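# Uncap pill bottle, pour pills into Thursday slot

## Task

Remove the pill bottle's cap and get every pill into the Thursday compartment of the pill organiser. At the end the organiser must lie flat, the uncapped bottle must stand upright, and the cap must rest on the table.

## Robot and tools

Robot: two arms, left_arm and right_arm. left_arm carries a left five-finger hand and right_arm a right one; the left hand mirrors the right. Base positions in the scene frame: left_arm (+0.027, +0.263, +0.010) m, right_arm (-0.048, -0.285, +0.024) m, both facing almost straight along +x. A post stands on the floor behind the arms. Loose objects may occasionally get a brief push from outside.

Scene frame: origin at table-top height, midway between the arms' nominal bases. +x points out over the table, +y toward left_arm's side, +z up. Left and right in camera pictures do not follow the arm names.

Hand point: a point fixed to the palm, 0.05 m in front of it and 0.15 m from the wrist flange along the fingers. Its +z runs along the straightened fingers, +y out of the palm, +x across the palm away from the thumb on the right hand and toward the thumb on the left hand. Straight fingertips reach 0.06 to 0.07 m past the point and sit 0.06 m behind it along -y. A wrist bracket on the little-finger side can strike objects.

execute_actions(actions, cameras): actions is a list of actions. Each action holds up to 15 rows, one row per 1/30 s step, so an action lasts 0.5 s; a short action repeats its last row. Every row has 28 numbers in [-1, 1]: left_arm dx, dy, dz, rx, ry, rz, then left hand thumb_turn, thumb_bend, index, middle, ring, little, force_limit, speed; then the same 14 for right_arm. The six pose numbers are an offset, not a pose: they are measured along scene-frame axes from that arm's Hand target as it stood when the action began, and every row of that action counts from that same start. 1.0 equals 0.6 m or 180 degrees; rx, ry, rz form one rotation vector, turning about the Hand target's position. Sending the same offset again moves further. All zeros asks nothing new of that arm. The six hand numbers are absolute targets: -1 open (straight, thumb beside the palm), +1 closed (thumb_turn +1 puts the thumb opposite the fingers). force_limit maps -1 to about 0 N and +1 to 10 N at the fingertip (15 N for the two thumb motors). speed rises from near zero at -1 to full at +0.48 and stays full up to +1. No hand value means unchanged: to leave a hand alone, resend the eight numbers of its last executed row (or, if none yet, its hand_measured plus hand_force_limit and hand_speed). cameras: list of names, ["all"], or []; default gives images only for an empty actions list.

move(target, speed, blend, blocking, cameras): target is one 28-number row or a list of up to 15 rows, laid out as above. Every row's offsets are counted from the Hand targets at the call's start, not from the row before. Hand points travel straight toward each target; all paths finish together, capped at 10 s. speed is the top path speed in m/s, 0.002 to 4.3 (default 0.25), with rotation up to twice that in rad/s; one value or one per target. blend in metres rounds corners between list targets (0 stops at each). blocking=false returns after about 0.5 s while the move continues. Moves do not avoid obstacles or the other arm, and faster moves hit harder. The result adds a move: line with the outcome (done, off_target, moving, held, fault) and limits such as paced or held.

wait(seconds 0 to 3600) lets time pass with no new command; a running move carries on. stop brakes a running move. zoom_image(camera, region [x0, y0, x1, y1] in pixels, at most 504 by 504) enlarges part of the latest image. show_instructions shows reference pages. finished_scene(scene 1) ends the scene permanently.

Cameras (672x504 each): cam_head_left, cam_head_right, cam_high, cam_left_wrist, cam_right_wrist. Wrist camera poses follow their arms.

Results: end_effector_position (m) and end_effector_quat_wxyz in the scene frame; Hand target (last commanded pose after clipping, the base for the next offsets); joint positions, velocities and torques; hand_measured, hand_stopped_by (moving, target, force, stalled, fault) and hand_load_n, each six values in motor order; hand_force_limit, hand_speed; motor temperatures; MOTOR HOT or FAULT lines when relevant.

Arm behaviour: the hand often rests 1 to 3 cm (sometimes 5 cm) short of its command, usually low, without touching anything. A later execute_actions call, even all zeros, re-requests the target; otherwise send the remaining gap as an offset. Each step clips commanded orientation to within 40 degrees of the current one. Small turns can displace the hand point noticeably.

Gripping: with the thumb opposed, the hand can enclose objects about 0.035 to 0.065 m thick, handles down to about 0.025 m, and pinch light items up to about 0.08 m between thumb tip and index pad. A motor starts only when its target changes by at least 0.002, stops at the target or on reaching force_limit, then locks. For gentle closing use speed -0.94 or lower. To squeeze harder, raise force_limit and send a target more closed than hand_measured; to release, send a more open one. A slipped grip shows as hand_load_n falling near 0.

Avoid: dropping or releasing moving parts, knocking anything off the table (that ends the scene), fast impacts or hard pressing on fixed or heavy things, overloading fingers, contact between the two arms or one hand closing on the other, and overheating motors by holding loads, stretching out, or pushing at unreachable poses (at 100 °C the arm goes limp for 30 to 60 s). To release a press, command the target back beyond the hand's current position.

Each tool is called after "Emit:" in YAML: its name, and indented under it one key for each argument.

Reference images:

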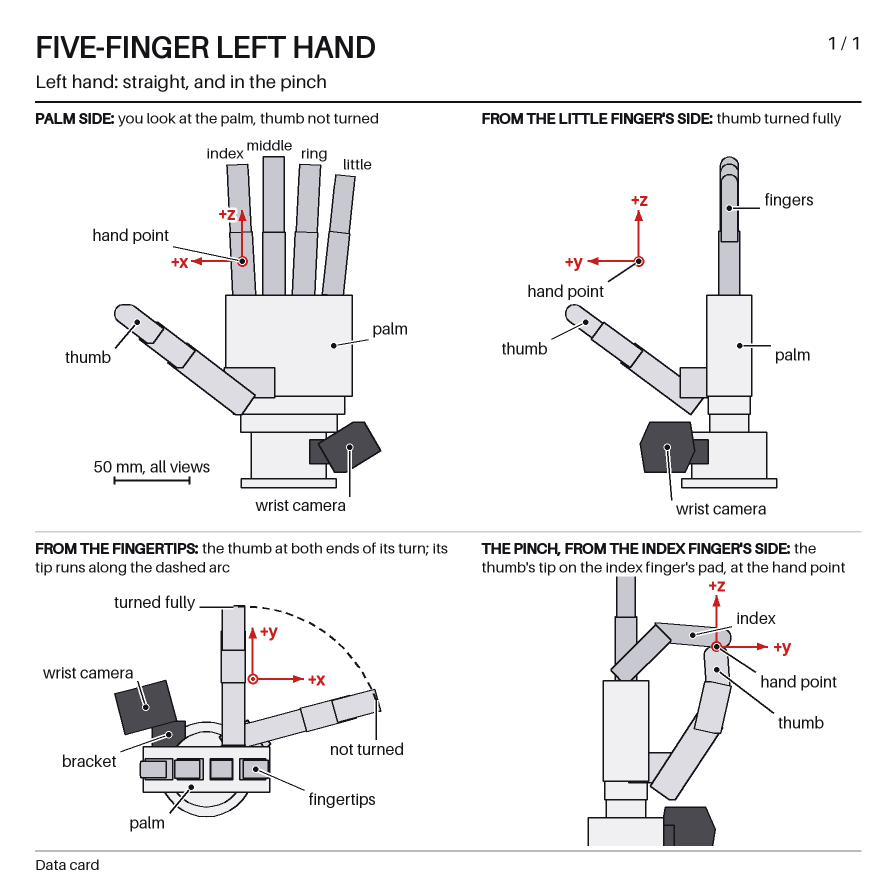

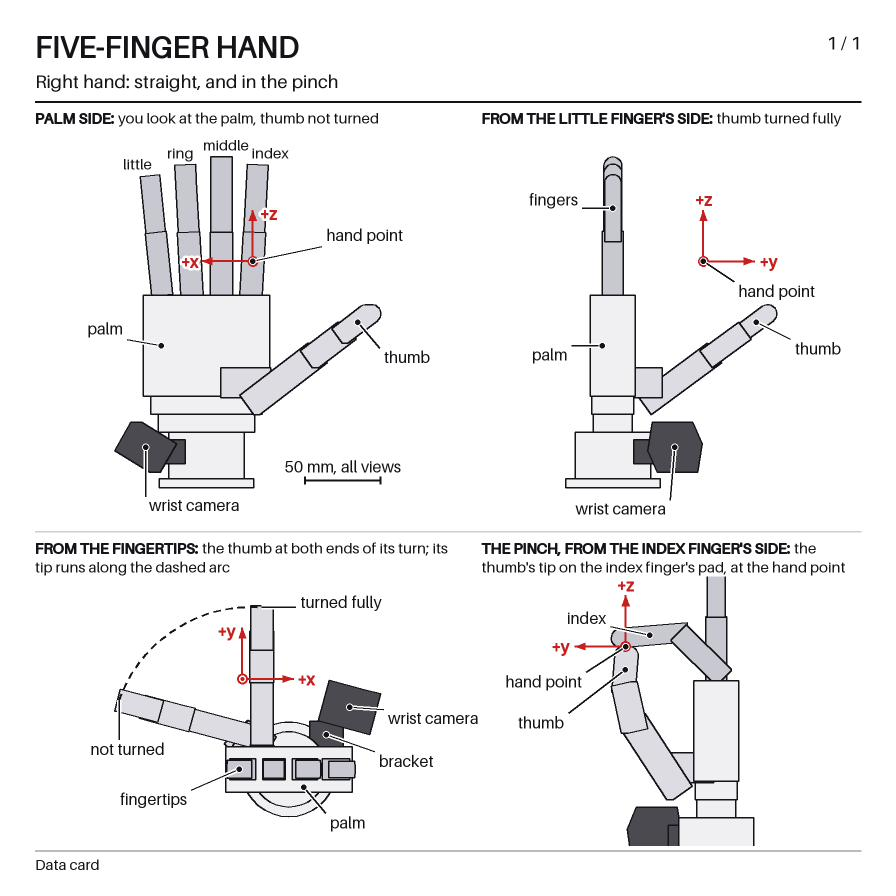

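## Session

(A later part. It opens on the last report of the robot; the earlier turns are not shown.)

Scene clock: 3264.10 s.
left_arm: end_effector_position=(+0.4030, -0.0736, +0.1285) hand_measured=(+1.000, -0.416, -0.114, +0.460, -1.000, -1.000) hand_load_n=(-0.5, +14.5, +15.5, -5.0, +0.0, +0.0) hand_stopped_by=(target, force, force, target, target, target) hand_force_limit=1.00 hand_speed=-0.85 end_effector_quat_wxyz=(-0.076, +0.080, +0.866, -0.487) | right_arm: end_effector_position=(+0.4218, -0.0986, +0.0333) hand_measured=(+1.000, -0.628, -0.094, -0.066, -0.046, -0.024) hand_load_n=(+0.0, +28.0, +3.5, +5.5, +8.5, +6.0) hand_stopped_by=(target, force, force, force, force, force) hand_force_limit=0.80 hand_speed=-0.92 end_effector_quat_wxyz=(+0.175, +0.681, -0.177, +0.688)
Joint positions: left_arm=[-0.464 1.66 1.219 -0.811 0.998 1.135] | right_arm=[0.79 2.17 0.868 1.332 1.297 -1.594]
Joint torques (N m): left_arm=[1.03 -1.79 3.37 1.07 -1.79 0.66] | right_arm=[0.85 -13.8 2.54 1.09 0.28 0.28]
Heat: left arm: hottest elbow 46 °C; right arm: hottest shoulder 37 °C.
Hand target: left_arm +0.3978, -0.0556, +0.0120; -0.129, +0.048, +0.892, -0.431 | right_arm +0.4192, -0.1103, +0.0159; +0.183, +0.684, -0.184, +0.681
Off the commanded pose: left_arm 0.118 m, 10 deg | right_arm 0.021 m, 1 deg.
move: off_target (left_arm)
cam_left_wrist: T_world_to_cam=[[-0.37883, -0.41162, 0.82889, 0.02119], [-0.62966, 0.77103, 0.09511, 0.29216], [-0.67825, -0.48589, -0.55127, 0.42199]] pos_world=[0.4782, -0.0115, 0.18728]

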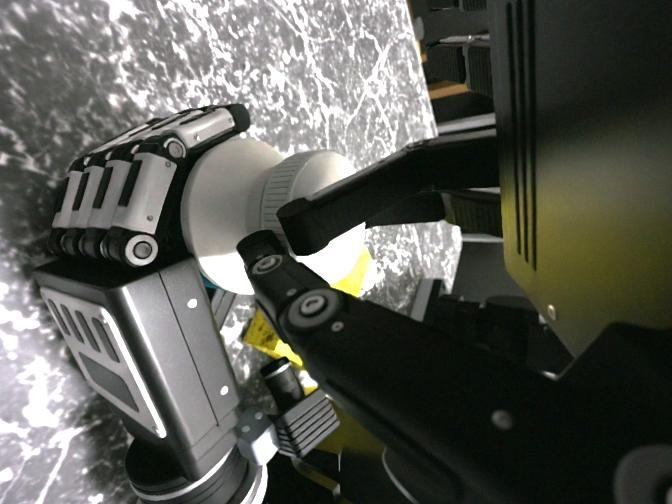

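Emit:
move:
  target:
    - [0,-0.006,0,0.0164,-0.0156,0.1111,1,0.25,0.1,0.46,-1,-1,1,-0.85,0,0,0,0,0,0,1,0.5,0.6,0.6,0.6,0.5,0.8,-0.92]
    - [0.001,-0.0125,0,0.0246,-0.0234,0.1667,1,0.25,0.1,0.46,-1,-1,1,-0.85,0,0,0,0,0,0,1,0.5,0.6,0.6,0.6,0.5,0.8,-0.92]
    - [-0.001,-0.0175,0,0.041,-0.039,0.2778,1,0.25,0.1,0.46,-1,-1,1,-0.85,0,0,0,0,0,0,1,0.5,0.6,0.6,0.6,0.5,0.8,-0.92]
    - [0.0,-0.022,0,0.0492,-0.0468,0.3333,1,0.25,0.1,0.46,-1,-1,1,-0.85,0,0,0,0,0,0,1,0.5,0.6,0.6,0.6,0.5,0.8,-0.92]
  speed: 0.1
  blend: 0.003
  cameras: ["cam_left_wrist"]

Emit:
zoom_image:
  camera: "cam_left_wrist"
  region: [150, 80, 400, 330]

Scene clock: 3275.20 s.
left_arm: end_effector_position=(+0.4143, -0.0957, +0.1314) hand_measured=(+1.000, -0.416, -0.114, +0.460, -1.000, -1.000) hand_load_n=(-0.5, +16.0, +14.0, -10.0, +0.0, +0.0) hand_stopped_by=(target, force, force, target, target, target) hand_force_limit=1.00 hand_speed=-0.85 end_effector_quat_wxyz=(+0.189, -0.358, +0.786, -0.468) | right_arm: end_effector_position=(+0.4279, -0.1076, +0.0328) hand_measured=(+1.000, -0.628, -0.094, -0.066, -0.046, -0.024) hand_load_n=(-1.0, +29.0, +2.0, +5.5, +10.5, +8.5) hand_stopped_by=(target, force, force, force, force, force) hand_force_limit=0.80 hand_speed=-0.92 end_effector_quat_wxyz=(+0.179, +0.681, -0.179, +0.687)
Joint positions: left_arm=[-0.672 1.354 0.771 0.068 0.091 0.007] | right_arm=[0.767 2.171 0.868 1.332 1.282 -1.595]
Joint torques (N m): left_arm=[0.79 0.15 3.4 0.2 -1.21 0.46] | right_arm=[2.73 -13.98 2.61 1.18 0.85 0.27]
Heat: left arm: hottest elbow 45 °C; right arm: hottest shoulder 37 °C.
Hand target: left_arm +0.3977, -0.0687, +0.0118; +0.163, -0.383, +0.832, -0.366 | right_arm +0.4192, -0.1103, +0.0161; +0.183, +0.684, -0.184, +0.682
Off the commanded pose: left_arm 0.124 m, 13 deg | right_arm 0.019 m, 1 deg.
move: off_target (left_arm)
cam_left_wrist: T_world_to_cam=[[0.14296, -0.52734, 0.83754, -0.21447], [-0.98463, -0.16155, 0.06635, 0.37754], [0.10032, -0.83415, -0.54234, 0.06348]] pos_world=[0.39603, 0.00084, 0.18901]

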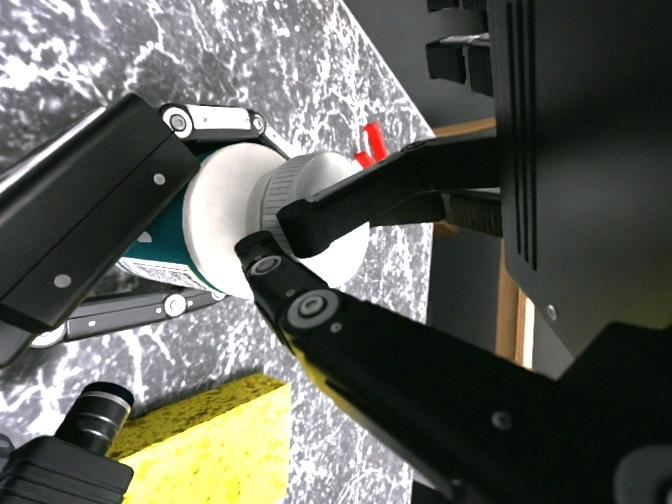

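Scaled by 2.016 from the camera's image (finer frame: 960x720).

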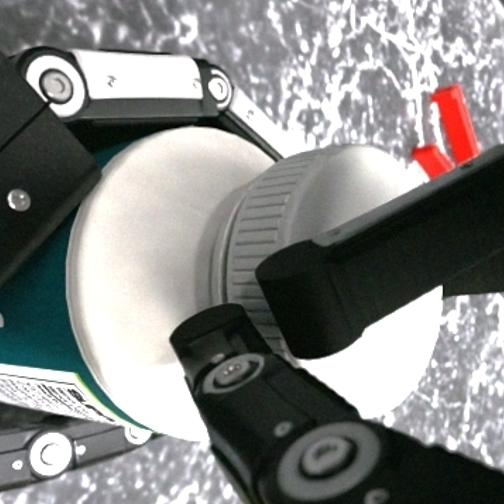

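Emit:
move:
  target:
    - [0.015,-0.018,0.2,-0.0449,-0.0472,0,1,0.25,0.1,0.46,-1,-1,1,-0.85,0,0,0,0,0,0,1,0.5,0.6,0.6,0.6,0.5,0.8,-0.92]
    - [0.019,-0.024,0.25,-0.0449,-0.0472,0,1,0.25,0.1,0.46,-1,-1,1,-0.85,0,0,0,0,0,0,1,0.5,0.6,0.6,0.6,0.5,0.8,-0.92]
  speed: 0.1
  cameras: []

Scene clock: 3281.13 s.
left_arm: end_effector_position=(+0.4037, -0.0828, +0.1423) hand_measured=(+1.000, -0.416, -0.114, +0.460, -1.000, -1.000) hand_load_n=(+0.0, +12.0, +19.5, +0.0, +0.0, +0.0) hand_stopped_by=(target, force, force, target, target, target) hand_force_limit=1.00 hand_speed=-0.85 end_effector_quat_wxyz=(+0.187, -0.370, +0.793, -0.447) | right_arm: end_effector_position=(+0.4204, -0.0977, +0.0343) hand_measured=(+1.000, -0.628, -0.094, -0.066, -0.046, -0.024) hand_load_n=(+0.0, +26.5, +7.0, +6.0, +4.5, +1.5) hand_stopped_by=(target, force, force, force, force, force) hand_force_limit=0.80 hand_speed=-0.92 end_effector_quat_wxyz=(+0.182, +0.684, -0.169, +0.686)
Joint positions: left_arm=[-0.673 1.297 0.78 -0.044 0.069 0.003] | right_arm=[0.794 2.17 0.868 1.332 1.298 -1.616]
Joint torques (N m): left_arm=[0.56 -10.29 12.6 0.18 -0.11 0.26] | right_arm=[0.56 -13.74 2.61 1.36 0.21 0.42]
Heat: left arm: hottest elbow 44 °C; right arm: hottest shoulder 37 °C.
Hand target: left_arm +0.4091, -0.0831, +0.1618; +0.197, -0.365, +0.790, -0.451 | right_arm +0.4192, -0.1103, +0.0160; +0.183, +0.684, -0.184, +0.681
Off the commanded pose: left_arm 0.020 m, 1 deg | right_arm 0.022 m, 2 deg.
move: off_target (left_arm)

Emit:
move:
  target:
    - [0,0,-0.042,0,0,0,1,0.25,0.1,0.46,-1,-1,1,-0.85,0,0,0,0,0,0,1,0.5,0.6,0.6,0.6,0.5,0.8,-0.92]
    - [0,0.001,-0.04,0,0,0,1,-0.68,-0.4,0.46,-1,-1,-0.5,-0.4,0,0,0,0,0,0,1,0.5,0.6,0.6,0.6,0.5,0.8,-0.92]
    - [0,0,0.045,0,0,0,1,-0.68,-0.4,0.46,-1,-1,-0.5,-0.4,0,0,0,0,0,0,1,0.5,0.6,0.6,0.6,0.5,0.8,-0.92]
    - [0.0,-0.03,0.01,0.0012,-0.0013,-0.341,1,-0.68,-0.4,0.46,-1,-1,-0.5,-0.4,0,0,0,0,0,0,1,0.5,0.6,0.6,0.6,0.5,0.8,-0.92]
  speed: 0.15
  cameras: []

Scene clock: 3291.20 s.
left_arm: end_effector_position=(+0.3893, -0.0977, +0.1545) hand_measured=(+1.000, -0.680, -0.400, +0.460, -1.000, -1.000) hand_load_n=(+0.0, +0.0, +0.0, +0.0, +0.0, -0.5) hand_stopped_by=(target, target, target, target, target, target) hand_force_limit=-0.50 hand_speed=-0.40 end_effector_quat_wxyz=(-0.075, +0.084, +0.870, -0.480) | right_arm: end_effector_position=(+0.4207, -0.0986, +0.0340) hand_measured=(+1.000, -0.628, -0.094, -0.066, -0.046, -0.024) hand_load_n=(+0.0, +26.5, +6.5, +6.5, +5.5, +2.0) hand_stopped_by=(target, force, force, force, force, force) hand_force_limit=0.80 hand_speed=-0.92 end_effector_quat_wxyz=(+0.179, +0.682, -0.175, +0.687)
Joint positions: left_arm=[-0.525 1.62 1.243 -0.806 0.965 1.051] | right_arm=[0.792 2.169 0.868 1.332 1.301 -1.604]
Joint torques (N m): left_arm=[1.79 -11.75 14.08 0.17 0.92 0.23] | right_arm=[0.73 -13.68 2.56 1.18 0.09 0.35]
Heat: left arm: hottest elbow 46 °C; right arm: hottest shoulder 37 °C.
Hand target: left_arm +0.4092, -0.1012, +0.1679; -0.058, +0.091, +0.866, -0.488 | right_arm +0.4192, -0.1102, +0.0160; +0.183, +0.684, -0.184, +0.682
Off the commanded pose: left_arm 0.024 m, 2 deg | right_arm 0.022 m, 1 deg.
move: off_target (left_arm)

Emit:
move:
  target:
    - [-0.001,0.0535,-0.01,0.0003,0.0005,0.001,1,-0.68,-0.4,0.46,-1,-1,-0.5,-0.4,0,0,0,0,0,0,1,0.5,0.6,0.6,0.6,0.5,0.8,-0.92]
    - [-0.001,0.0535,-0.0515,0.0003,0.0005,0.001,1,-0.68,-0.4,0.46,-1,-1,-0.5,-0.4,0,0,0,0,0,0,1,0.5,0.6,0.6,0.6,0.5,0.8,-0.92]
    - [-0.001,0.0535,-0.052,0.0003,0.0005,0.001,1,0.25,0.1,0.46,-1,-1,1,-0.85,0,0,0,0,0,0,1,0.5,0.6,0.6,0.6,0.5,0.8,-0.92]
    - [-0.020,0.0775,-0.26,0.0452,0.0477,0.001,1,0.25,0.1,0.46,-1,-1,1,-0.85,0,0,0,0,0,0,1,0.5,0.6,0.6,0.6,0.5,0.8,-0.92]
  speed: [0.1,0.06,0.05,0.06]
  cameras: ["cam_left_wrist"]

Scene clock: 3301.47 s.
left_arm: end_effector_position=(+0.4017, -0.0722, +0.1298) hand_measured=(+1.000, -0.402, -0.112, +0.460, -1.000, -1.000) hand_load_n=(-1.0, +14.5, +17.5, -3.0, +0.0, +0.0) hand_stopped_by=(target, force, force, target, target, target) hand_force_limit=1.00 hand_speed=-0.85 end_effector_quat_wxyz=(-0.079, +0.078, +0.866, -0.488) | right_arm: end_effector_position=(+0.4214, -0.0980, +0.0333) hand_measured=(+1.000, -0.628, -0.094, -0.066, -0.046, -0.024) hand_load_n=(+0.0, +28.0, +4.0, +5.5, +8.5, +6.0) hand_stopped_by=(target, force, force, force, force, force) hand_force_limit=0.80 hand_speed=-0.92 end_effector_quat_wxyz=(+0.173, +0.681, -0.179, +0.689)
Joint positions: left_arm=[-0.461 1.657 1.217 -0.818 1.003 1.134] | right_arm=[0.792 2.169 0.868 1.332 1.298 -1.59]
Joint torques (N m): left_arm=[0.91 -1.96 3.21 1.24 -1.97 0.68] | right_arm=[0.73 -13.86 2.54 1.03 0.2 0.25]
Heat: left arm: hottest elbow 46 °C; right arm: hottest shoulder 37 °C.
Hand target: left_arm +0.3971, -0.0546, +0.0120; -0.128, +0.048, +0.892, -0.430 | right_arm +0.4192, -0.1103, +0.0160; +0.183, +0.684, -0.184, +0.681
Off the commanded pose: left_arm 0.119 m, 10 deg | right_arm 0.021 m, 1 deg.
move: off_target (left_arm)
cam_left_wrist: T_world_to_cam=[[-0.37273, -0.41101, 0.83195, 0.01731], [-0.6302, 0.7702, 0.09816, 0.28989], [-0.68112, -0.48771, -0.54609, 0.4229]] pos_world=[0.47718, -0.0099, 0.18809]

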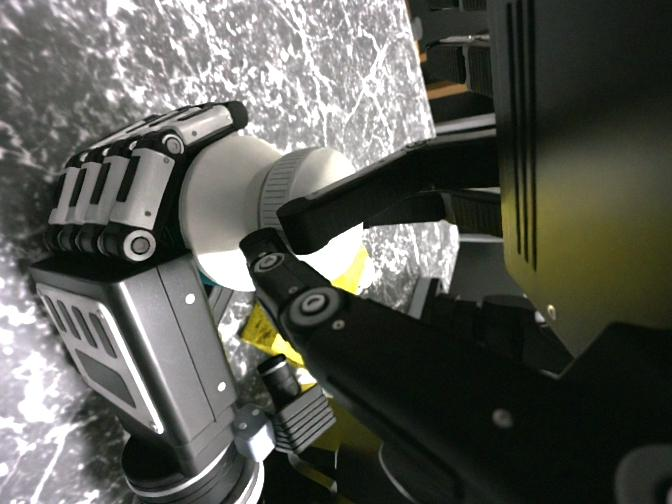

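Emit:
move:
  target:
    - [0,-0.006,0,0.0164,-0.0156,0.1111,1,0.25,0.1,0.46,-1,-1,1,-0.85,0,0,0,0,0,0,1,0.5,0.6,0.6,0.6,0.5,0.8,-0.92]
    - [0.001,-0.0125,0,0.0246,-0.0234,0.1667,1,0.25,0.1,0.46,-1,-1,1,-0.85,0,0,0,0,0,0,1,0.5,0.6,0.6,0.6,0.5,0.8,-0.92]
    - [-0.001,-0.0175,0,0.041,-0.039,0.2778,1,0.25,0.1,0.46,-1,-1,1,-0.85,0,0,0,0,0,0,1,0.5,0.6,0.6,0.6,0.5,0.8,-0.92]
    - [0.0,-0.022,0,0.0492,-0.0468,0.3333,1,0.25,0.1,0.46,-1,-1,1,-0.85,0,0,0,0,0,0,1,0.5,0.6,0.6,0.6,0.5,0.8,-0.92]
  speed: 0.1
  blend: 0.003
  cameras: ["cam_left_wrist"]

Emit:
zoom_image:
  camera: "cam_left_wrist"
  region: [150, 80, 400, 330]

Emit:
move:
  target:
    - [0.015,-0.018,0.2,-0.0449,-0.0472,0,1,0.25,0.1,0.46,-1,-1,1,-0.85,0,0,0,0,0,0,1,0.5,0.6,0.6,0.6,0.5,0.8,-0.92]
    - [0.019,-0.024,0.25,-0.0449,-0.0472,0,1,0.25,0.1,0.46,-1,-1,1,-0.85,0,0,0,0,0,0,1,0.5,0.6,0.6,0.6,0.5,0.8,-0.92]
  speed: 0.1
  cameras: []

Scene clock: 3314.67 s.
left_arm: end_effector_position=(+0.4136, -0.0963, +0.1324) hand_measured=(+1.000, -0.402, -0.112, +0.460, -1.000, -1.000) hand_load_n=(-0.5, +16.0, +15.5, -9.0, +0.0, +0.0) hand_stopped_by=(target, force, force, target, target, target) hand_force_limit=1.00 hand_speed=-0.85 end_effector_quat_wxyz=(+0.188, -0.358, +0.785, -0.469) | right_arm: end_effector_position=(+0.4282, -0.1080, +0.0327) hand_measured=(+1.000, -0.628, -0.094, -0.066, -0.046, -0.024) hand_load_n=(-0.5, +29.0, +2.0, +5.5, +10.5, +8.5) hand_stopped_by=(target, force, force, force, force, force) hand_force_limit=0.80 hand_speed=-0.92 end_effector_quat_wxyz=(+0.179, +0.681, -0.180, +0.687)
Joint positions: left_arm=[-0.673 1.352 0.77 0.069 0.092 0.005] | right_arm=[0.766 2.171 0.868 1.331 1.282 -1.595]
Joint torques (N m): left_arm=[0.97 0.03 3.28 0.09 -1.24 0.48] | right_arm=[2.78 -13.92 2.61 1.2 0.89 0.26]
Heat: left arm: hottest elbow 45 °C; right arm: hottest shoulder 37 °C.
Hand target: left_arm +0.3971, -0.0678, +0.0119; +0.163, -0.383, +0.833, -0.365 | right_arm +0.4192, -0.1104, +0.0160; +0.183, +0.684, -0.184, +0.681
Off the commanded pose: left_arm 0.125 m, 14 deg | right_arm 0.019 m, 1 deg.
move: off_target (left_arm)
cam_left_wrist: T_world_to_cam=[[0.14275, -0.52446, 0.83939, -0.21541], [-0.98474, -0.16052, 0.06718, 0.37674], [0.09951, -0.83617, -0.53937, 0.06342]] pos_world=[0.39543, 0.00053, 0.18971]

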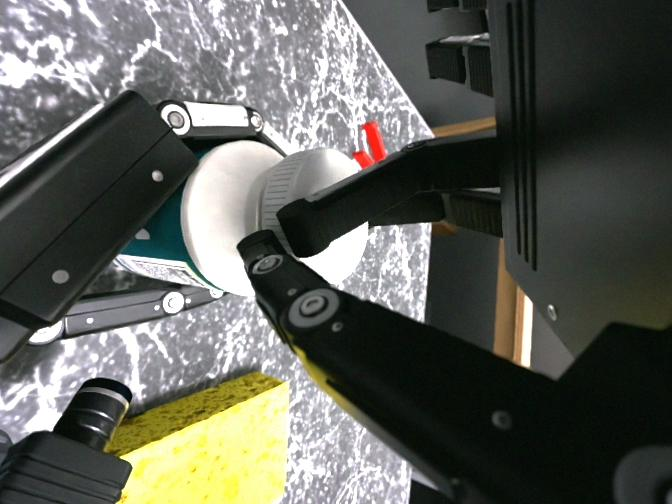

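Scaled by 2.016 from the camera's image (finer frame: 960x720).

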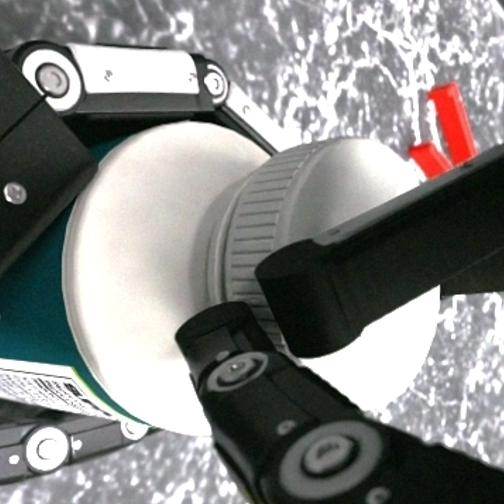

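Scene clock: 3317.13 s.
left_arm: end_effector_position=(+0.4026, -0.0830, +0.1435) hand_measured=(+1.000, -0.402, -0.114, +0.460, -1.000, -1.000) hand_load_n=(+0.0, +12.5, +20.0, +0.0, +0.0, +0.0) hand_stopped_by=(target, force, force, target, target, target) hand_force_limit=1.00 hand_speed=-0.85 end_effector_quat_wxyz=(+0.186, -0.371, +0.792, -0.448) | right_arm: end_effector_position=(+0.4205, -0.0974, +0.0342) hand_measured=(+1.000, -0.628, -0.094, -0.066, -0.046, -0.024) hand_load_n=(+0.0, +27.0, +7.0, +6.0, +4.5, +1.5) hand_stopped_by=(target, force, force, force, force, force) hand_force_limit=0.80 hand_speed=-0.92 end_effector_quat_wxyz=(+0.181, +0.684, -0.169, +0.686)
Joint positions: left_arm=[-0.674 1.293 0.779 -0.045 0.07 0] | right_arm=[0.794 2.17 0.868 1.331 1.298 -1.614]
Joint torques (N m): left_arm=[0.85 -10.23 12.56 0.05 -0.16 0.3] | right_arm=[0.56 -13.74 2.61 1.39 0.25 0.42]
Heat: left arm: hottest elbow 45 °C; right arm: hottest shoulder 37 °C.
Hand target: left_arm +0.4084, -0.0823, +0.1620; +0.197, -0.365, +0.790, -0.450 | right_arm +0.4192, -0.1103, +0.0159; +0.183, +0.684, -0.184, +0.681
Off the commanded pose: left_arm 0.019 m, 1 deg | right_arm 0.022 m, 2 deg.
move: off_target (left_arm)

Emit:
move:
  target:
    - [0,0,-0.04,0,0,0,1,0.25,0.1,0.46,-1,-1,1,-0.85,0,0,0,0,0,0,1,0.5,0.6,0.6,0.6,0.5,0.8,-0.92]
    - [0,0.001,-0.038,0,0,0,1,-0.68,-0.4,0.46,-1,-1,-0.5,-0.4,0,0,0,0,0,0,1,0.5,0.6,0.6,0.6,0.5,0.8,-0.92]
    - [0,0,0.047,0,0,0,1,-0.68,-0.4,0.46,-1,-1,-0.5,-0.4,0,0,0,0,0,0,1,0.5,0.6,0.6,0.6,0.5,0.8,-0.92]
    - [0.0,-0.03,0.01,0.0012,-0.0013,-0.341,1,-0.68,-0.4,0.46,-1,-1,-0.5,-0.4,0,0,0,0,0,0,1,0.5,0.6,0.6,0.6,0.5,0.8,-0.92]
  speed: 0.15
  cameras: []

Scene clock: 3326.70 s.
left_arm: end_effector_position=(+0.3883, -0.0968, +0.1553) hand_measured=(+1.000, -0.680, -0.400, +0.460, -1.000, -1.000) hand_load_n=(+0.5, -0.5, +0.0, +0.0, +0.0, +0.0) hand_stopped_by=(target, target, target, target, target, target) hand_force_limit=-0.50 hand_speed=-0.40 end_effector_quat_wxyz=(-0.075, +0.084, +0.870, -0.480) | right_arm: end_effector_position=(+0.4206, -0.0981, +0.0338) hand_measured=(+1.000, -0.628, -0.094, -0.066, -0.046, -0.024) hand_load_n=(+0.0, +27.0, +6.0, +6.0, +6.0, +2.5) hand_stopped_by=(target, force, force, force, force, force) hand_force_limit=0.80 hand_speed=-0.92 end_effector_quat_wxyz=(+0.178, +0.682, -0.175, +0.687)
Joint positions: left_arm=[-0.524 1.616 1.241 -0.808 0.965 1.051] | right_arm=[0.793 2.17 0.868 1.331 1.3 -1.603]
Joint torques (N m): left_arm=[1.79 -11.69 14.09 0.2 0.9 0.25] | right_arm=[0.62 -13.74 2.58 1.21 0.13 0.34]
Heat: left arm: hottest elbow 46 °C; right arm: hottest shoulder 37 °C.
Hand target: left_arm +0.4085, -0.1002, +0.1679; -0.058, +0.090, +0.867, -0.487 | right_arm +0.4192, -0.1104, +0.0159; +0.183, +0.684, -0.184, +0.681
Off the commanded pose: left_arm 0.024 m, 2 deg | right_arm 0.022 m, 1 deg.
move: off_target (left_arm)

Emit:
move:
  target:
    - [-0.001,0.0527,-0.01,0.0003,0.0005,0.001,1,-0.68,-0.4,0.46,-1,-1,-0.5,-0.4,0,0,0,0,0,0,1,0.5,0.6,0.6,0.6,0.5,0.8,-0.92]
    - [-0.001,0.0527,-0.0505,0.0003,0.0005,0.001,1,-0.68,-0.4,0.46,-1,-1,-0.5,-0.4,0,0,0,0,0,0,1,0.5,0.6,0.6,0.6,0.5,0.8,-0.92]
    - [-0.001,0.0527,-0.051,0.0003,0.0005,0.001,1,0.25,0.1,0.46,-1,-1,1,-0.85,0,0,0,0,0,0,1,0.5,0.6,0.6,0.6,0.5,0.8,-0.92]
    - [-0.020,0.0767,-0.258,0.0452,0.0477,0.001,1,0.25,0.1,0.46,-1,-1,1,-0.85,0,0,0,0,0,0,1,0.5,0.6,0.6,0.6,0.5,0.8,-0.92]
  speed: [0.1,0.06,0.05,0.06]
  cameras: ["cam_left_wrist"]

Scene clock: 3336.73 s.
left_arm: end_effector_position=(+0.4013, -0.0715, +0.1285) hand_measured=(+1.000, -0.416, -0.100, +0.460, -1.000, -1.000) hand_load_n=(-0.5, +14.5, +17.0, -8.5, +0.0, +0.0) hand_stopped_by=(target, force, force, target, target, target) hand_force_limit=1.00 hand_speed=-0.85 end_effector_quat_wxyz=(-0.078, +0.079, +0.867, -0.486) | right_arm: end_effector_position=(+0.4213, -0.0981, +0.0331) hand_measured=(+1.000, -0.628, -0.094, -0.066, -0.046, -0.024) hand_load_n=(+0.0, +28.5, +3.0, +5.5, +9.0, +6.5) hand_stopped_by=(target, force, force, force, force, force) hand_force_limit=0.80 hand_speed=-0.92 end_effector_quat_wxyz=(+0.174, +0.681, -0.178, +0.688)
Joint positions: left_arm=[-0.462 1.657 1.215 -0.819 0.998 1.138] | right_arm=[0.792 2.17 0.868 1.331 1.298 -1.592]
Joint torques (N m): left_arm=[1.03 -2.08 3.33 1.22 -1.85 0.63] | right_arm=[0.79 -13.8 2.55 1.09 0.2 0.26]
Heat: left arm: hottest elbow 46 °C; right arm: hottest shoulder 37 °C.
Hand target: left_arm +0.3964, -0.0542, +0.0131; -0.129, +0.048, +0.892, -0.430 | right_arm +0.4191, -0.1103, +0.0159; +0.183, +0.684, -0.184, +0.681
Off the commanded pose: left_arm 0.117 m, 10 deg | right_arm 0.021 m, 1 deg.
move: off_target (left_arm)
cam_left_wrist: T_world_to_cam=[[-0.37464, -0.41419, 0.82951, 0.01951], [-0.62973, 0.77032, 0.10023, 0.28881], [-0.6805, -0.48482, -0.54942, 0.42264]] pos_world=[0.47679, -0.00949, 0.18708]

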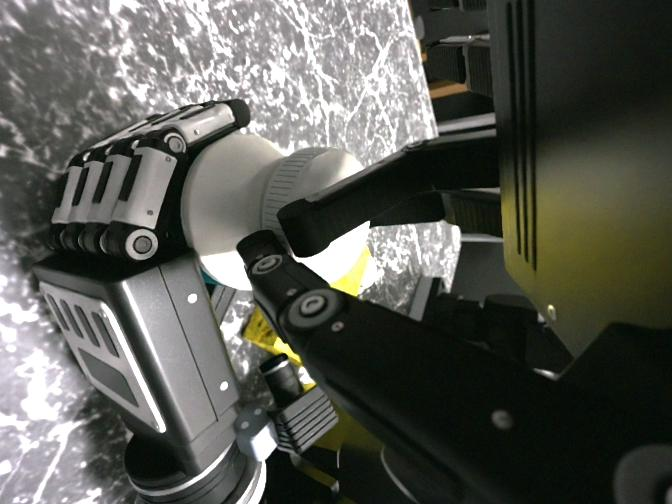

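Emit:
move:
  target:
    - [0,-0.006,0,0.0164,-0.0156,0.1111,1,0.25,0.1,0.46,-1,-1,1,-0.85,0,0,0,0,0,0,1,0.5,0.6,0.6,0.6,0.5,0.8,-0.92]
    - [0.001,-0.0125,0,0.0246,-0.0234,0.1667,1,0.25,0.1,0.46,-1,-1,1,-0.85,0,0,0,0,0,0,1,0.5,0.6,0.6,0.6,0.5,0.8,-0.92]
    - [-0.001,-0.0175,0,0.041,-0.039,0.2778,1,0.25,0.1,0.46,-1,-1,1,-0.85,0,0,0,0,0,0,1,0.5,0.6,0.6,0.6,0.5,0.8,-0.92]
    - [0.0,-0.022,0,0.0492,-0.0468,0.3333,1,0.25,0.1,0.46,-1,-1,1,-0.85,0,0,0,0,0,0,1,0.5,0.6,0.6,0.6,0.5,0.8,-0.92]
  speed: 0.1
  blend: 0.003
  cameras: ["cam_left_wrist"]

Emit:
zoom_image:
  camera: "cam_left_wrist"
  region: [150, 80, 400, 330]

Emit:
move:
  target:
    - [0.015,-0.018,0.2,-0.0449,-0.0472,0,1,0.25,0.1,0.46,-1,-1,1,-0.85,0,0,0,0,0,0,1,0.5,0.6,0.6,0.6,0.5,0.8,-0.92]
    - [0.019,-0.024,0.25,-0.0449,-0.0472,0,1,0.25,0.1,0.46,-1,-1,1,-0.85,0,0,0,0,0,0,1,0.5,0.6,0.6,0.6,0.5,0.8,-0.92]
  speed: 0.1
  cameras: ["cam_left_wrist"]

Scene clock: 3350.07 s.
left_arm: end_effector_position=(+0.4136, -0.0944, +0.1300) hand_measured=(+1.000, -0.416, -0.100, +0.462, -1.000, -1.000) hand_load_n=(-1.0, +16.5, +15.5, -12.5, +0.0, +0.0) hand_stopped_by=(target, force, force, target, target, target) hand_force_limit=1.00 hand_speed=-0.85 end_effector_quat_wxyz=(+0.189, -0.357, +0.787, -0.466) | right_arm: end_effector_position=(+0.4277, -0.1066, +0.0327) hand_measured=(+1.000, -0.628, -0.094, -0.066, -0.046, -0.024) hand_load_n=(-1.0, +29.0, +2.0, +5.0, +10.5, +8.5) hand_stopped_by=(target, force, force, force, force, force) hand_force_limit=0.80 hand_speed=-0.92 end_effector_quat_wxyz=(+0.178, +0.681, -0.178, +0.687)
Joint positions: left_arm=[-0.672 1.353 0.769 0.065 0.091 0.013] | right_arm=[0.769 2.171 0.868 1.33 1.282 -1.595]
Joint torques (N m): left_arm=[0.91 -0.09 3.45 0.16 -1.23 0.41] | right_arm=[2.55 -13.92 2.61 1.21 0.89 0.27]
Heat: left arm: hottest elbow 45 °C; right arm: hottest shoulder 37 °C.
Hand target: left_arm +0.3965, -0.0673, +0.0131; +0.163, -0.383, +0.833, -0.365 | right_arm +0.4192, -0.1103, +0.0160; +0.183, +0.684, -0.184, +0.681
Off the commanded pose: left_arm 0.121 m, 13 deg | right_arm 0.019 m, 1 deg.
move: off_target (left_arm)
cam_left_wrist: T_world_to_cam=[[0.14192, -0.53272, 0.83431, -0.21216], [-0.98494, -0.16003, 0.06536, 0.37757], [0.0987, -0.83103, -0.54741, 0.06553]] pos_world=[0.39553, 0.00186, 0.1882]

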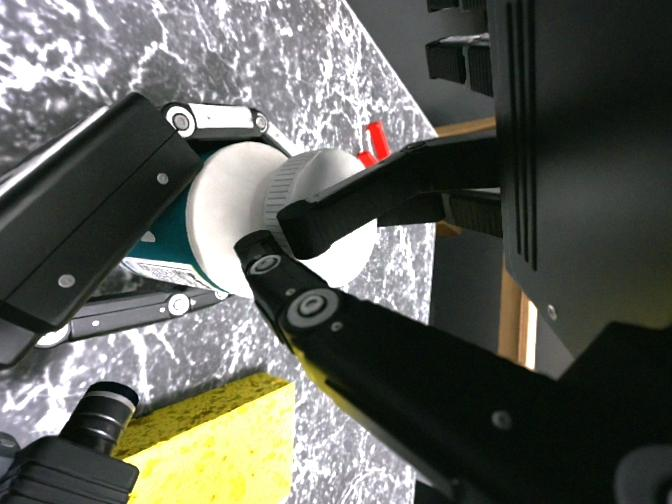

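Scaled by 2.016 from the camera's image (finer frame: 960x720).

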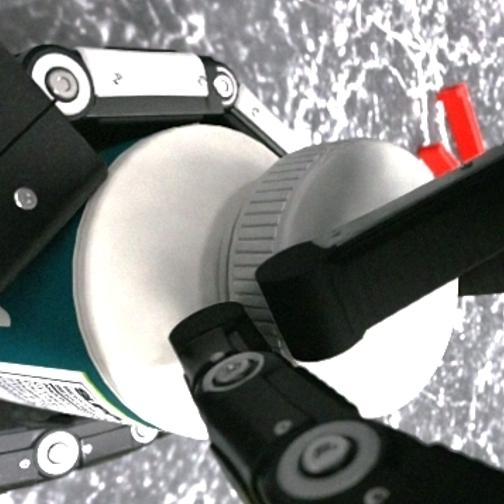

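Scene clock: 3352.50 s.
left_arm: end_effector_position=(+0.3996, -0.0786, +0.1491) hand_measured=(+1.000, -0.416, -0.100, +0.460, -1.000, -1.000) hand_load_n=(-0.5, +14.5, +18.0, -4.5, +0.0, +0.0) hand_stopped_by=(target, force, force, target, target, target) hand_force_limit=1.00 hand_speed=-0.85 end_effector_quat_wxyz=(+0.189, -0.369, +0.792, -0.447) | right_arm: end_effector_position=(+0.4210, -0.0993, +0.0341) hand_measured=(+1.000, -0.628, -0.096, -0.066, -0.046, -0.024) hand_load_n=(+0.0, +26.5, +7.0, +6.0, +5.5, +1.5) hand_stopped_by=(target, force, force, force, force, force) hand_force_limit=0.80 hand_speed=-0.92 end_effector_quat_wxyz=(+0.181, +0.682, -0.173, +0.687)
Joint positions: left_arm=[-0.672 1.27 0.775 -0.064 0.067 0.006] | right_arm=[0.791 2.17 0.868 1.333 1.3 -1.609]
Joint torques (N m): left_arm=[0.67 -8.47 13.11 0.55 -0.03 0.22] | right_arm=[0.85 -13.68 2.59 1.24 0.13 0.38]
Heat: left arm: hottest elbow 44 °C; right arm: hottest shoulder 37 °C.
Hand target: left_arm +0.4079, -0.0818, +0.1631; +0.197, -0.366, +0.790, -0.450 | right_arm +0.4192, -0.1103, +0.0160; +0.183, +0.684, -0.184, +0.682
Off the commanded pose: left_arm 0.017 m, 1 deg | right_arm 0.021 m, 1 deg.
move: off_target (left_arm)
cam_left_wrist: T_world_to_cam=[[0.17691, -0.55283, 0.8143, -0.23024], [-0.97886, -0.18515, 0.08697, 0.3575], [0.10268, -0.81247, -0.57389, 0.09434]] pos_world=[0.38098, 0.01555, 0.21053]

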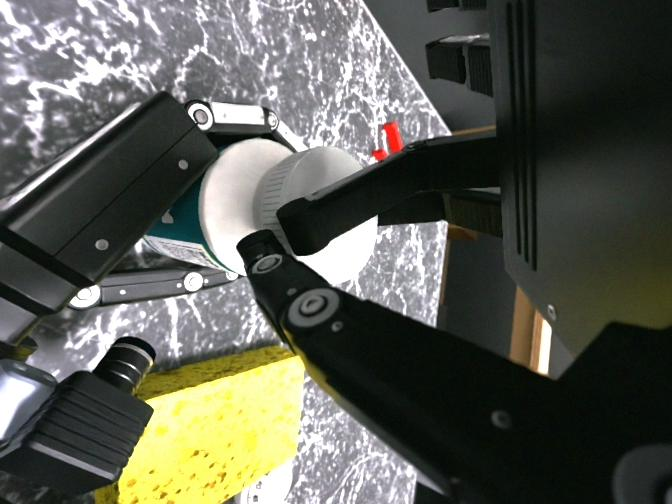

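Emit:
zoom_image:
  camera: "cam_left_wrist"
  region: [150, 80, 400, 330]

Emit:
move:
  target:
    - [0,0,0.05,0,0,0,1,0.25,0.1,0.46,-1,-1,1,-0.85,0,0,0,0,0,0,1,0.5,0.6,0.6,0.6,0.5,0.8,-0.92]
  speed: 0.06
  cameras: ["cam_left_wrist"]

Emit:
zoom_image:
  camera: "cam_left_wrist"
  region: [150, 80, 400, 330]

Scaled by 2.016 from the camera's image (finer frame: 960x720).

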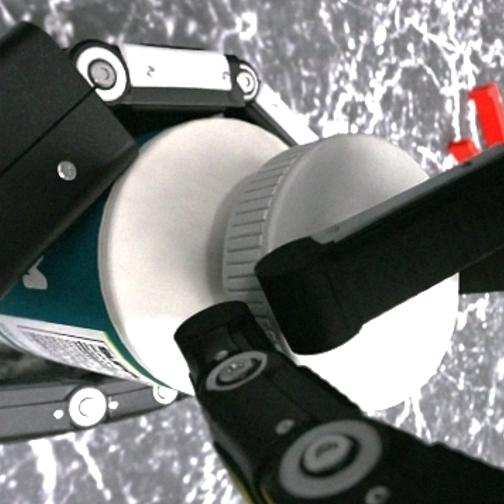

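Scene clock: 3355.87 s.
left_arm: end_effector_position=(+0.3929, -0.0729, +0.1618) hand_measured=(+1.000, -0.416, -0.100, +0.460, -1.000, -1.000) hand_load_n=(-0.5, +14.5, +18.0, -5.0, +0.0, +0.0) hand_stopped_by=(target, force, force, target, target, target) hand_force_limit=1.00 hand_speed=-0.85 end_effector_quat_wxyz=(+0.182, -0.374, +0.801, -0.431) | right_arm: end_effector_position=(+0.4209, -0.0994, +0.0340) hand_measured=(+1.000, -0.628, -0.096, -0.066, -0.046, -0.024) hand_load_n=(+0.5, +26.5, +7.0, +6.0, +5.0, +1.5) hand_stopped_by=(target, force, force, force, force, force) hand_force_limit=0.80 hand_speed=-0.92 end_effector_quat_wxyz=(+0.180, +0.682, -0.174, +0.687)
Joint positions: left_arm=[-0.672 1.238 0.808 -0.169 0.065 0.007] | right_arm=[0.791 2.17 0.868 1.333 1.301 -1.608]
Joint torques (N m): left_arm=[0.67 -8.88 15.08 0.96 0.02 0.22] | right_arm=[0.79 -13.74 2.58 1.21 0.1 0.37]
Heat: left arm: hottest elbow 45 °C; right arm: hottest shoulder 37 °C.
Hand target: left_arm +0.4079, -0.0817, +0.1930; +0.197, -0.366, +0.790, -0.450 | right_arm +0.4192, -0.1104, +0.0159; +0.183, +0.684, -0.184, +0.681
Off the commanded pose: left_arm 0.036 m, 3 deg | right_arm 0.021 m, 1 deg.
move: off_target (left_arm)
cam_left_wrist: T_world_to_cam=[[0.20201, -0.57347, 0.79393, -0.24429], [-0.97564, -0.18867, 0.11196, 0.34531], [0.08558, -0.7972, -0.59762, 0.11863]] pos_world=[0.37609, 0.01963, 0.22618]

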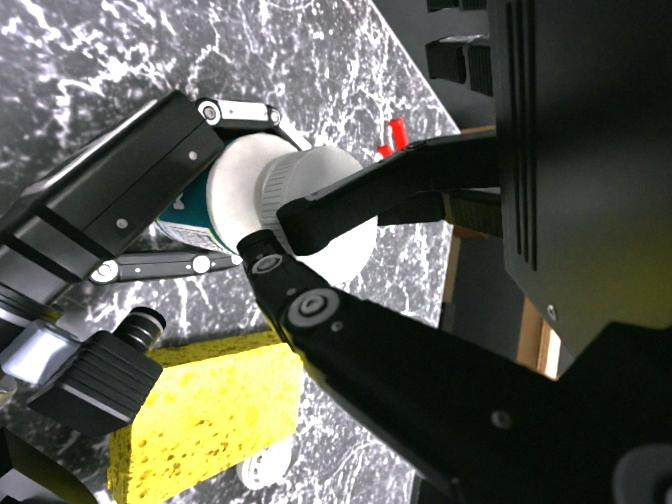

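Scaled by 2.016 from the camera's image (finer frame: 960x720).

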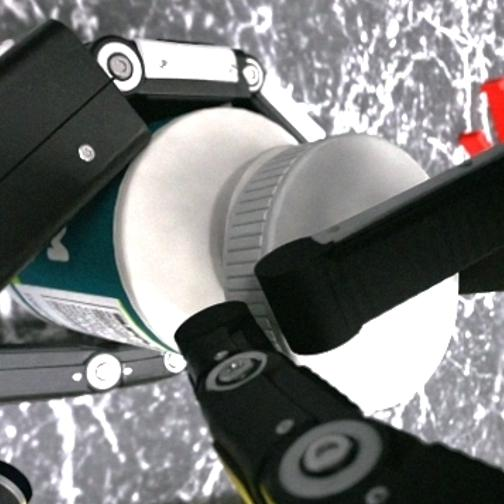

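Emit:
move:
  target:
    - [0,0,0.1,0,0,0,1,0.25,0.1,0.46,-1,-1,1,-0.85,0,0,0,0,0,0,1,0.5,0.6,0.6,0.6,0.5,0.8,-0.92]
    - [0.153,0.345,0.1,0,0,0,1,0.25,0.1,0.46,-1,-1,1,-0.85,0,0,0,0,0,0,1,0.5,0.6,0.6,0.6,0.5,0.8,-0.92]
  speed: 0.12
  blend: [0.02,0]
  cameras: ["cam_left_wrist","cam_head_left"]

Emit:
zoom_image:
  camera: "cam_head_left"
  region: [300, 160, 440, 300]

Scene clock: 3376.80 s.
left_arm: end_effector_position=(+0.4823, +0.1211, +0.2290) hand_measured=(+1.000, -0.416, -0.100, +0.460, -1.000, -1.000) hand_load_n=(-0.5, +14.5, +18.0, -5.0, +0.0, +0.0) hand_stopped_by=(target, force, force, target, target, target) hand_force_limit=1.00 hand_speed=-0.85 end_effector_quat_wxyz=(+0.179, -0.374, +0.795, -0.443) | right_arm: end_effector_position=(+0.4209, -0.0994, +0.0340) hand_measured=(+1.000, -0.628, -0.096, -0.066, -0.046, -0.024) hand_load_n=(+0.0, +26.5, +7.0, +6.5, +5.5, +2.0) hand_stopped_by=(target, force, force, force, force, force) hand_force_limit=0.80 hand_speed=-0.92 end_effector_quat_wxyz=(+0.180, +0.682, -0.174, +0.687)
Joint positions: left_arm=[-0.089 1.219 0.985 -0.46 0.552 0.355] | right_arm=[0.791 2.17 0.868 1.333 1.301 -1.608]
Joint torques (N m): left_arm=[1.55 -7.65 15.82 0.8 0.59 0.21] | right_arm=[0.85 -13.74 2.58 1.2 0.1 0.37]
Heat: left arm: hottest elbow 48 °C; right arm: hottest shoulder 37 °C.
Hand target: left_arm +0.4997, +0.1252, +0.2530; +0.197, -0.366, +0.790, -0.450 | right_arm +0.4192, -0.1104, +0.0159; +0.183, +0.684, -0.184, +0.681
Off the commanded pose: left_arm 0.030 m, 2 deg | right_arm 0.021 m, 1 deg.
move: off_target (left_arm)
cam_left_wrist: T_world_to_cam=[[0.19638, -0.55323, 0.80955, -0.20775], [-0.97671, -0.18312, 0.11179, 0.46147], [0.0864, -0.81265, -0.5763, 0.30232]] pos_world=[0.46541, 0.21525, 0.29082]
Images, in order (width x height): cam_head_left 672x504, cam_left_wrist 672x504.

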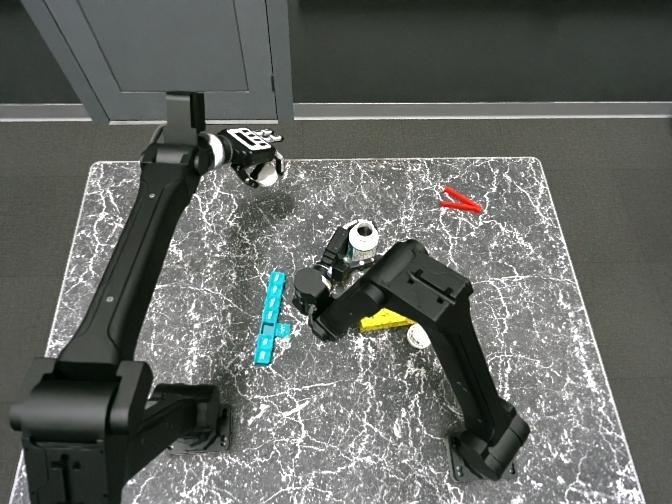

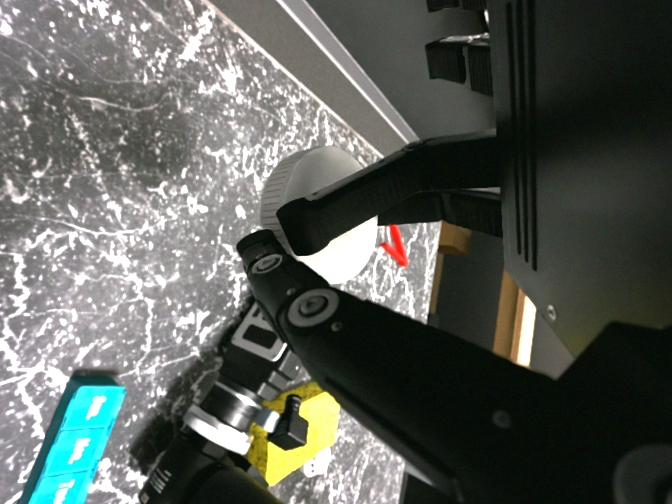

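Scaled by 3.600 from the camera's image (finer frame: 960x720).

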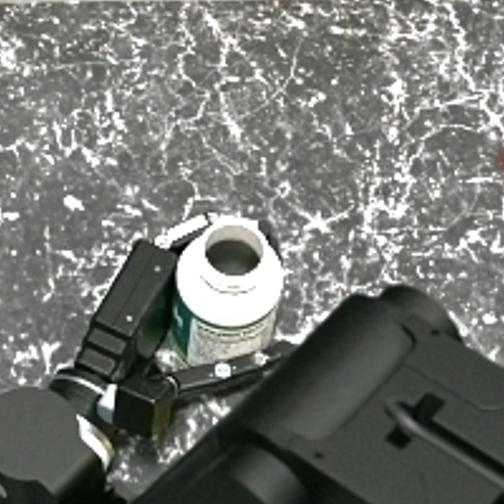

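Emit:
move:
  target:
    - [0,0,-0.2,0,0,0,1,0.25,0.1,0.46,-1,-1,1,-0.85,0,0,0,0,0,0,1,0.5,0.6,0.6,0.6,0.5,0.8,-0.92]
    - [0,0,-0.33,0,0,0,1,0.25,0.1,0.46,-1,-1,1,-0.85,0,0,0,0,0,0,1,0.5,0.6,0.6,0.6,0.5,0.8,-0.92]
  speed: [0.15,0.08]
  cameras: ["cam_left_wrist"]

Scene clock: 3384.90 s.
left_arm: end_effector_position=(+0.4950, +0.1204, +0.0548) hand_measured=(+1.000, -0.416, -0.100, +0.460, -1.000, -1.000) hand_load_n=(-0.5, +14.5, +18.0, -5.0, +0.0, +0.0) hand_stopped_by=(target, force, force, target, target, target) hand_force_limit=1.00 hand_speed=-0.85 end_effector_quat_wxyz=(+0.189, -0.367, +0.793, -0.448) | right_arm: end_effector_position=(+0.4209, -0.0994, +0.0340) hand_measured=(+1.000, -0.628, -0.096, -0.066, -0.046, -0.024) hand_load_n=(+0.0, +26.5, +7.0, +6.0, +5.0, +2.0) hand_stopped_by=(target, force, force, force, force, force) hand_force_limit=0.80 hand_speed=-0.92 end_effector_quat_wxyz=(+0.180, +0.682, -0.174, +0.687)
Joint positions: left_arm=[-0.089 1.503 0.719 0.114 0.553 0.359] | right_arm=[0.791 2.17 0.868 1.333 1.301 -1.608]
Joint torques (N m): left_arm=[1.61 -9.41 8.43 1.77 0.58 0.19] | right_arm=[0.85 -13.74 2.58 1.2 0.1 0.37]
Heat: left arm: hottest elbow 49 °C; right arm: hottest shoulder 37 °C.
Hand target: left_arm +0.4998, +0.1252, +0.0551; +0.197, -0.366, +0.790, -0.450 | right_arm +0.4192, -0.1104, +0.0159; +0.183, +0.684, -0.184, +0.681
Off the commanded pose: left_arm 0.007 m, 1 deg | right_arm 0.021 m, 1 deg.
move: done
cam_left_wrist: T_world_to_cam=[[0.17333, -0.55395, 0.8143, -0.05842], [-0.97978, -0.18088, 0.0855, 0.49591], [0.09993, -0.81266, -0.57411, 0.19345]] pos_world=[0.47668, 0.21455, 0.11624]

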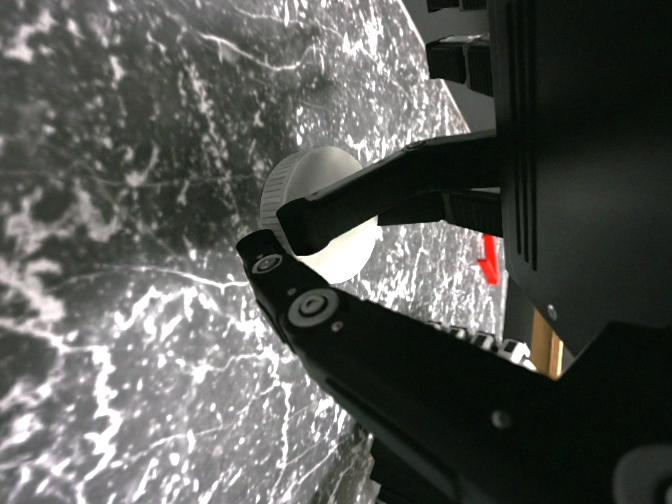

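Emit:
move:
  target:
    - [0,0,-0.042,0,0,0,1,0.25,0.1,0.46,-1,-1,1,-0.85,0,0,0,0,0,0,1,0.5,0.6,0.6,0.6,0.5,0.8,-0.92]
  speed: 0.04
  cameras: ["cam_left_wrist"]

Scene clock: 3389.87 s.
left_arm: end_effector_position=(+0.4961, +0.1203, +0.0312) hand_measured=(+1.000, -0.416, -0.100, +0.460, -1.000, -1.000) hand_load_n=(-1.0, +14.5, +18.0, -5.0, +0.0, +0.0) hand_stopped_by=(target, force, force, target, target, target) hand_force_limit=1.00 hand_speed=-0.85 end_effector_quat_wxyz=(+0.190, -0.367, +0.793, -0.448) | right_arm: end_effector_position=(+0.4209, -0.0994, +0.0340) hand_measured=(+1.000, -0.628, -0.096, -0.066, -0.046, -0.024) hand_load_n=(+0.0, +26.5, +7.0, +6.5, +5.0, +2.0) hand_stopped_by=(target, force, force, force, force, force) hand_force_limit=0.80 hand_speed=-0.92 end_effector_quat_wxyz=(+0.180, +0.682, -0.174, +0.687)
Joint positions: left_arm=[-0.089 1.563 0.699 0.199 0.553 0.359] | right_arm=[0.791 2.17 0.868 1.333 1.301 -1.608]
Joint torques (N m): left_arm=[1.55 -9.64 7.75 1.81 0.57 0.19] | right_arm=[0.85 -13.68 2.59 1.21 0.1 0.37]
Heat: left arm: hottest elbow 48 °C; right arm: hottest shoulder 37 °C.
Hand target: left_arm +0.4998, +0.1252, +0.0299; +0.197, -0.366, +0.790, -0.450 | right_arm +0.4192, -0.1104, +0.0159; +0.183, +0.684, -0.184, +0.681
Off the commanded pose: left_arm 0.006 m, 1 deg | right_arm 0.021 m, 1 deg.
move: done
cam_left_wrist: T_world_to_cam=[[0.17017, -0.55368, 0.81515, -0.03797], [-0.9801, -0.18089, 0.08174, 0.49932], [0.10219, -0.81284, -0.57345, 0.17857]] pos_world=[0.47759, 0.21445, 0.09254]

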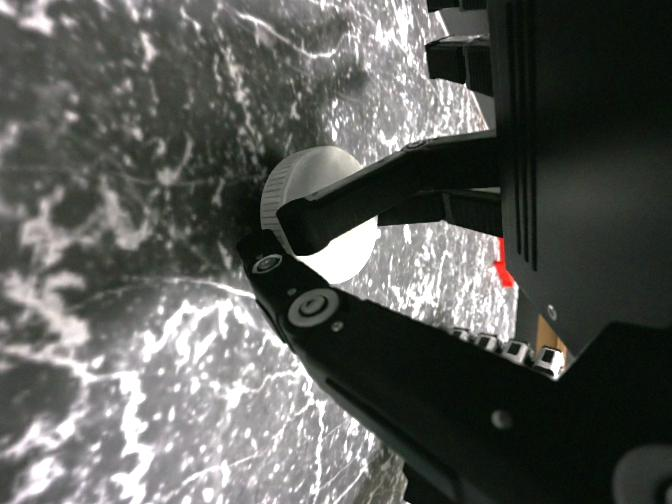

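Emit:
move:
  target:
    - [0,0,-0.012,0,0,0,1,0.25,0.1,0.46,-1,-1,1,-0.85,0,0,0,0,0,0,1,0.5,0.6,0.6,0.6,0.5,0.8,-0.92]
  speed: 0.03
  cameras: ["cam_left_wrist","cam_head_left"]

Emit:
zoom_image:
  camera: "cam_head_left"
  region: [200, 130, 340, 270]

Scene clock: 3392.60 s.
left_arm: end_effector_position=(+0.4959, +0.1203, +0.0235) hand_measured=(+1.000, -0.416, -0.100, +0.460, -1.000, -1.000) hand_load_n=(-0.5, +14.5, +18.0, -5.0, +0.0, +0.0) hand_stopped_by=(target, force, force, target, target, target) hand_force_limit=1.00 hand_speed=-0.85 end_effector_quat_wxyz=(+0.190, -0.367, +0.793, -0.448) | right_arm: end_effector_position=(+0.4209, -0.0994, +0.0340) hand_measured=(+1.000, -0.628, -0.096, -0.066, -0.046, -0.024) hand_load_n=(+0.0, +26.5, +6.5, +6.0, +5.5, +1.5) hand_stopped_by=(target, force, force, force, force, force) hand_force_limit=0.80 hand_speed=-0.92 end_effector_quat_wxyz=(+0.180, +0.682, -0.174, +0.687)
Joint positions: left_arm=[-0.089 1.582 0.693 0.223 0.553 0.359] | right_arm=[0.791 2.17 0.868 1.333 1.301 -1.608]
Joint torques (N m): left_arm=[1.49 -9.7 7.62 1.83 0.57 0.18] | right_arm=[0.85 -13.74 2.58 1.21 0.1 0.37]
Heat: left arm: hottest elbow 48 °C; right arm: hottest shoulder 37 °C.
Hand target: left_arm +0.4997, +0.1252, +0.0226; +0.197, -0.366, +0.790, -0.450 | right_arm +0.4192, -0.1104, +0.0159; +0.183, +0.684, -0.184, +0.681
Off the commanded pose: left_arm 0.006 m, 1 deg | right_arm 0.021 m, 1 deg.
move: done
cam_left_wrist: T_world_to_cam=[[0.1711, -0.55371, 0.81494, -0.03216], [-0.98001, -0.18086, 0.08288, 0.49959], [0.1015, -0.81283, -0.57359, 0.17458]] pos_world=[0.47739, 0.21445, 0.08494]
Images, in order (width x height): cam_head_left 672x504, cam_left_wrist 672x504.

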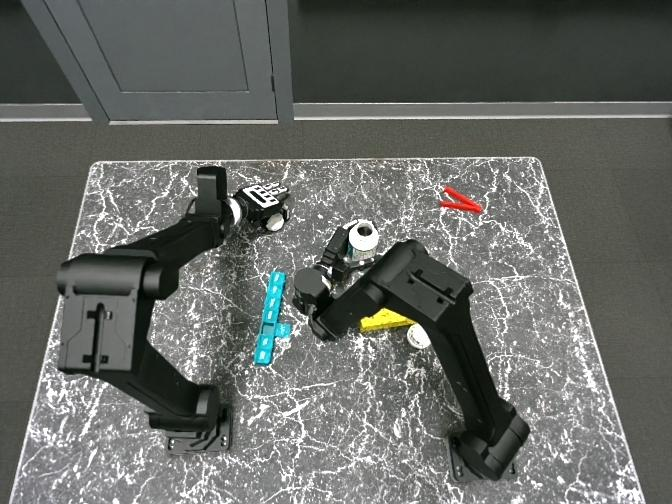

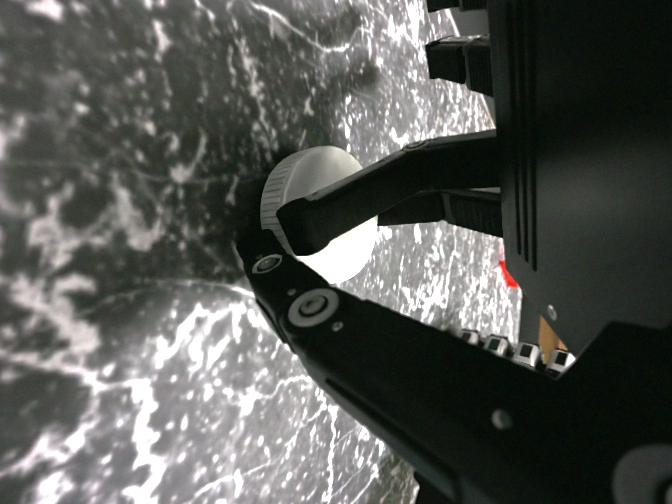

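Scaled by 3.600 from the camera's image (finer frame: 960x720).

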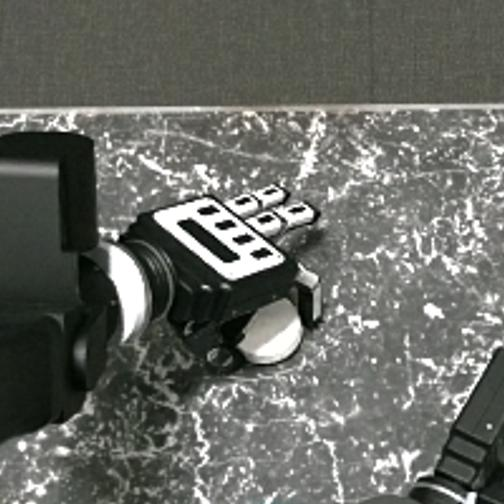

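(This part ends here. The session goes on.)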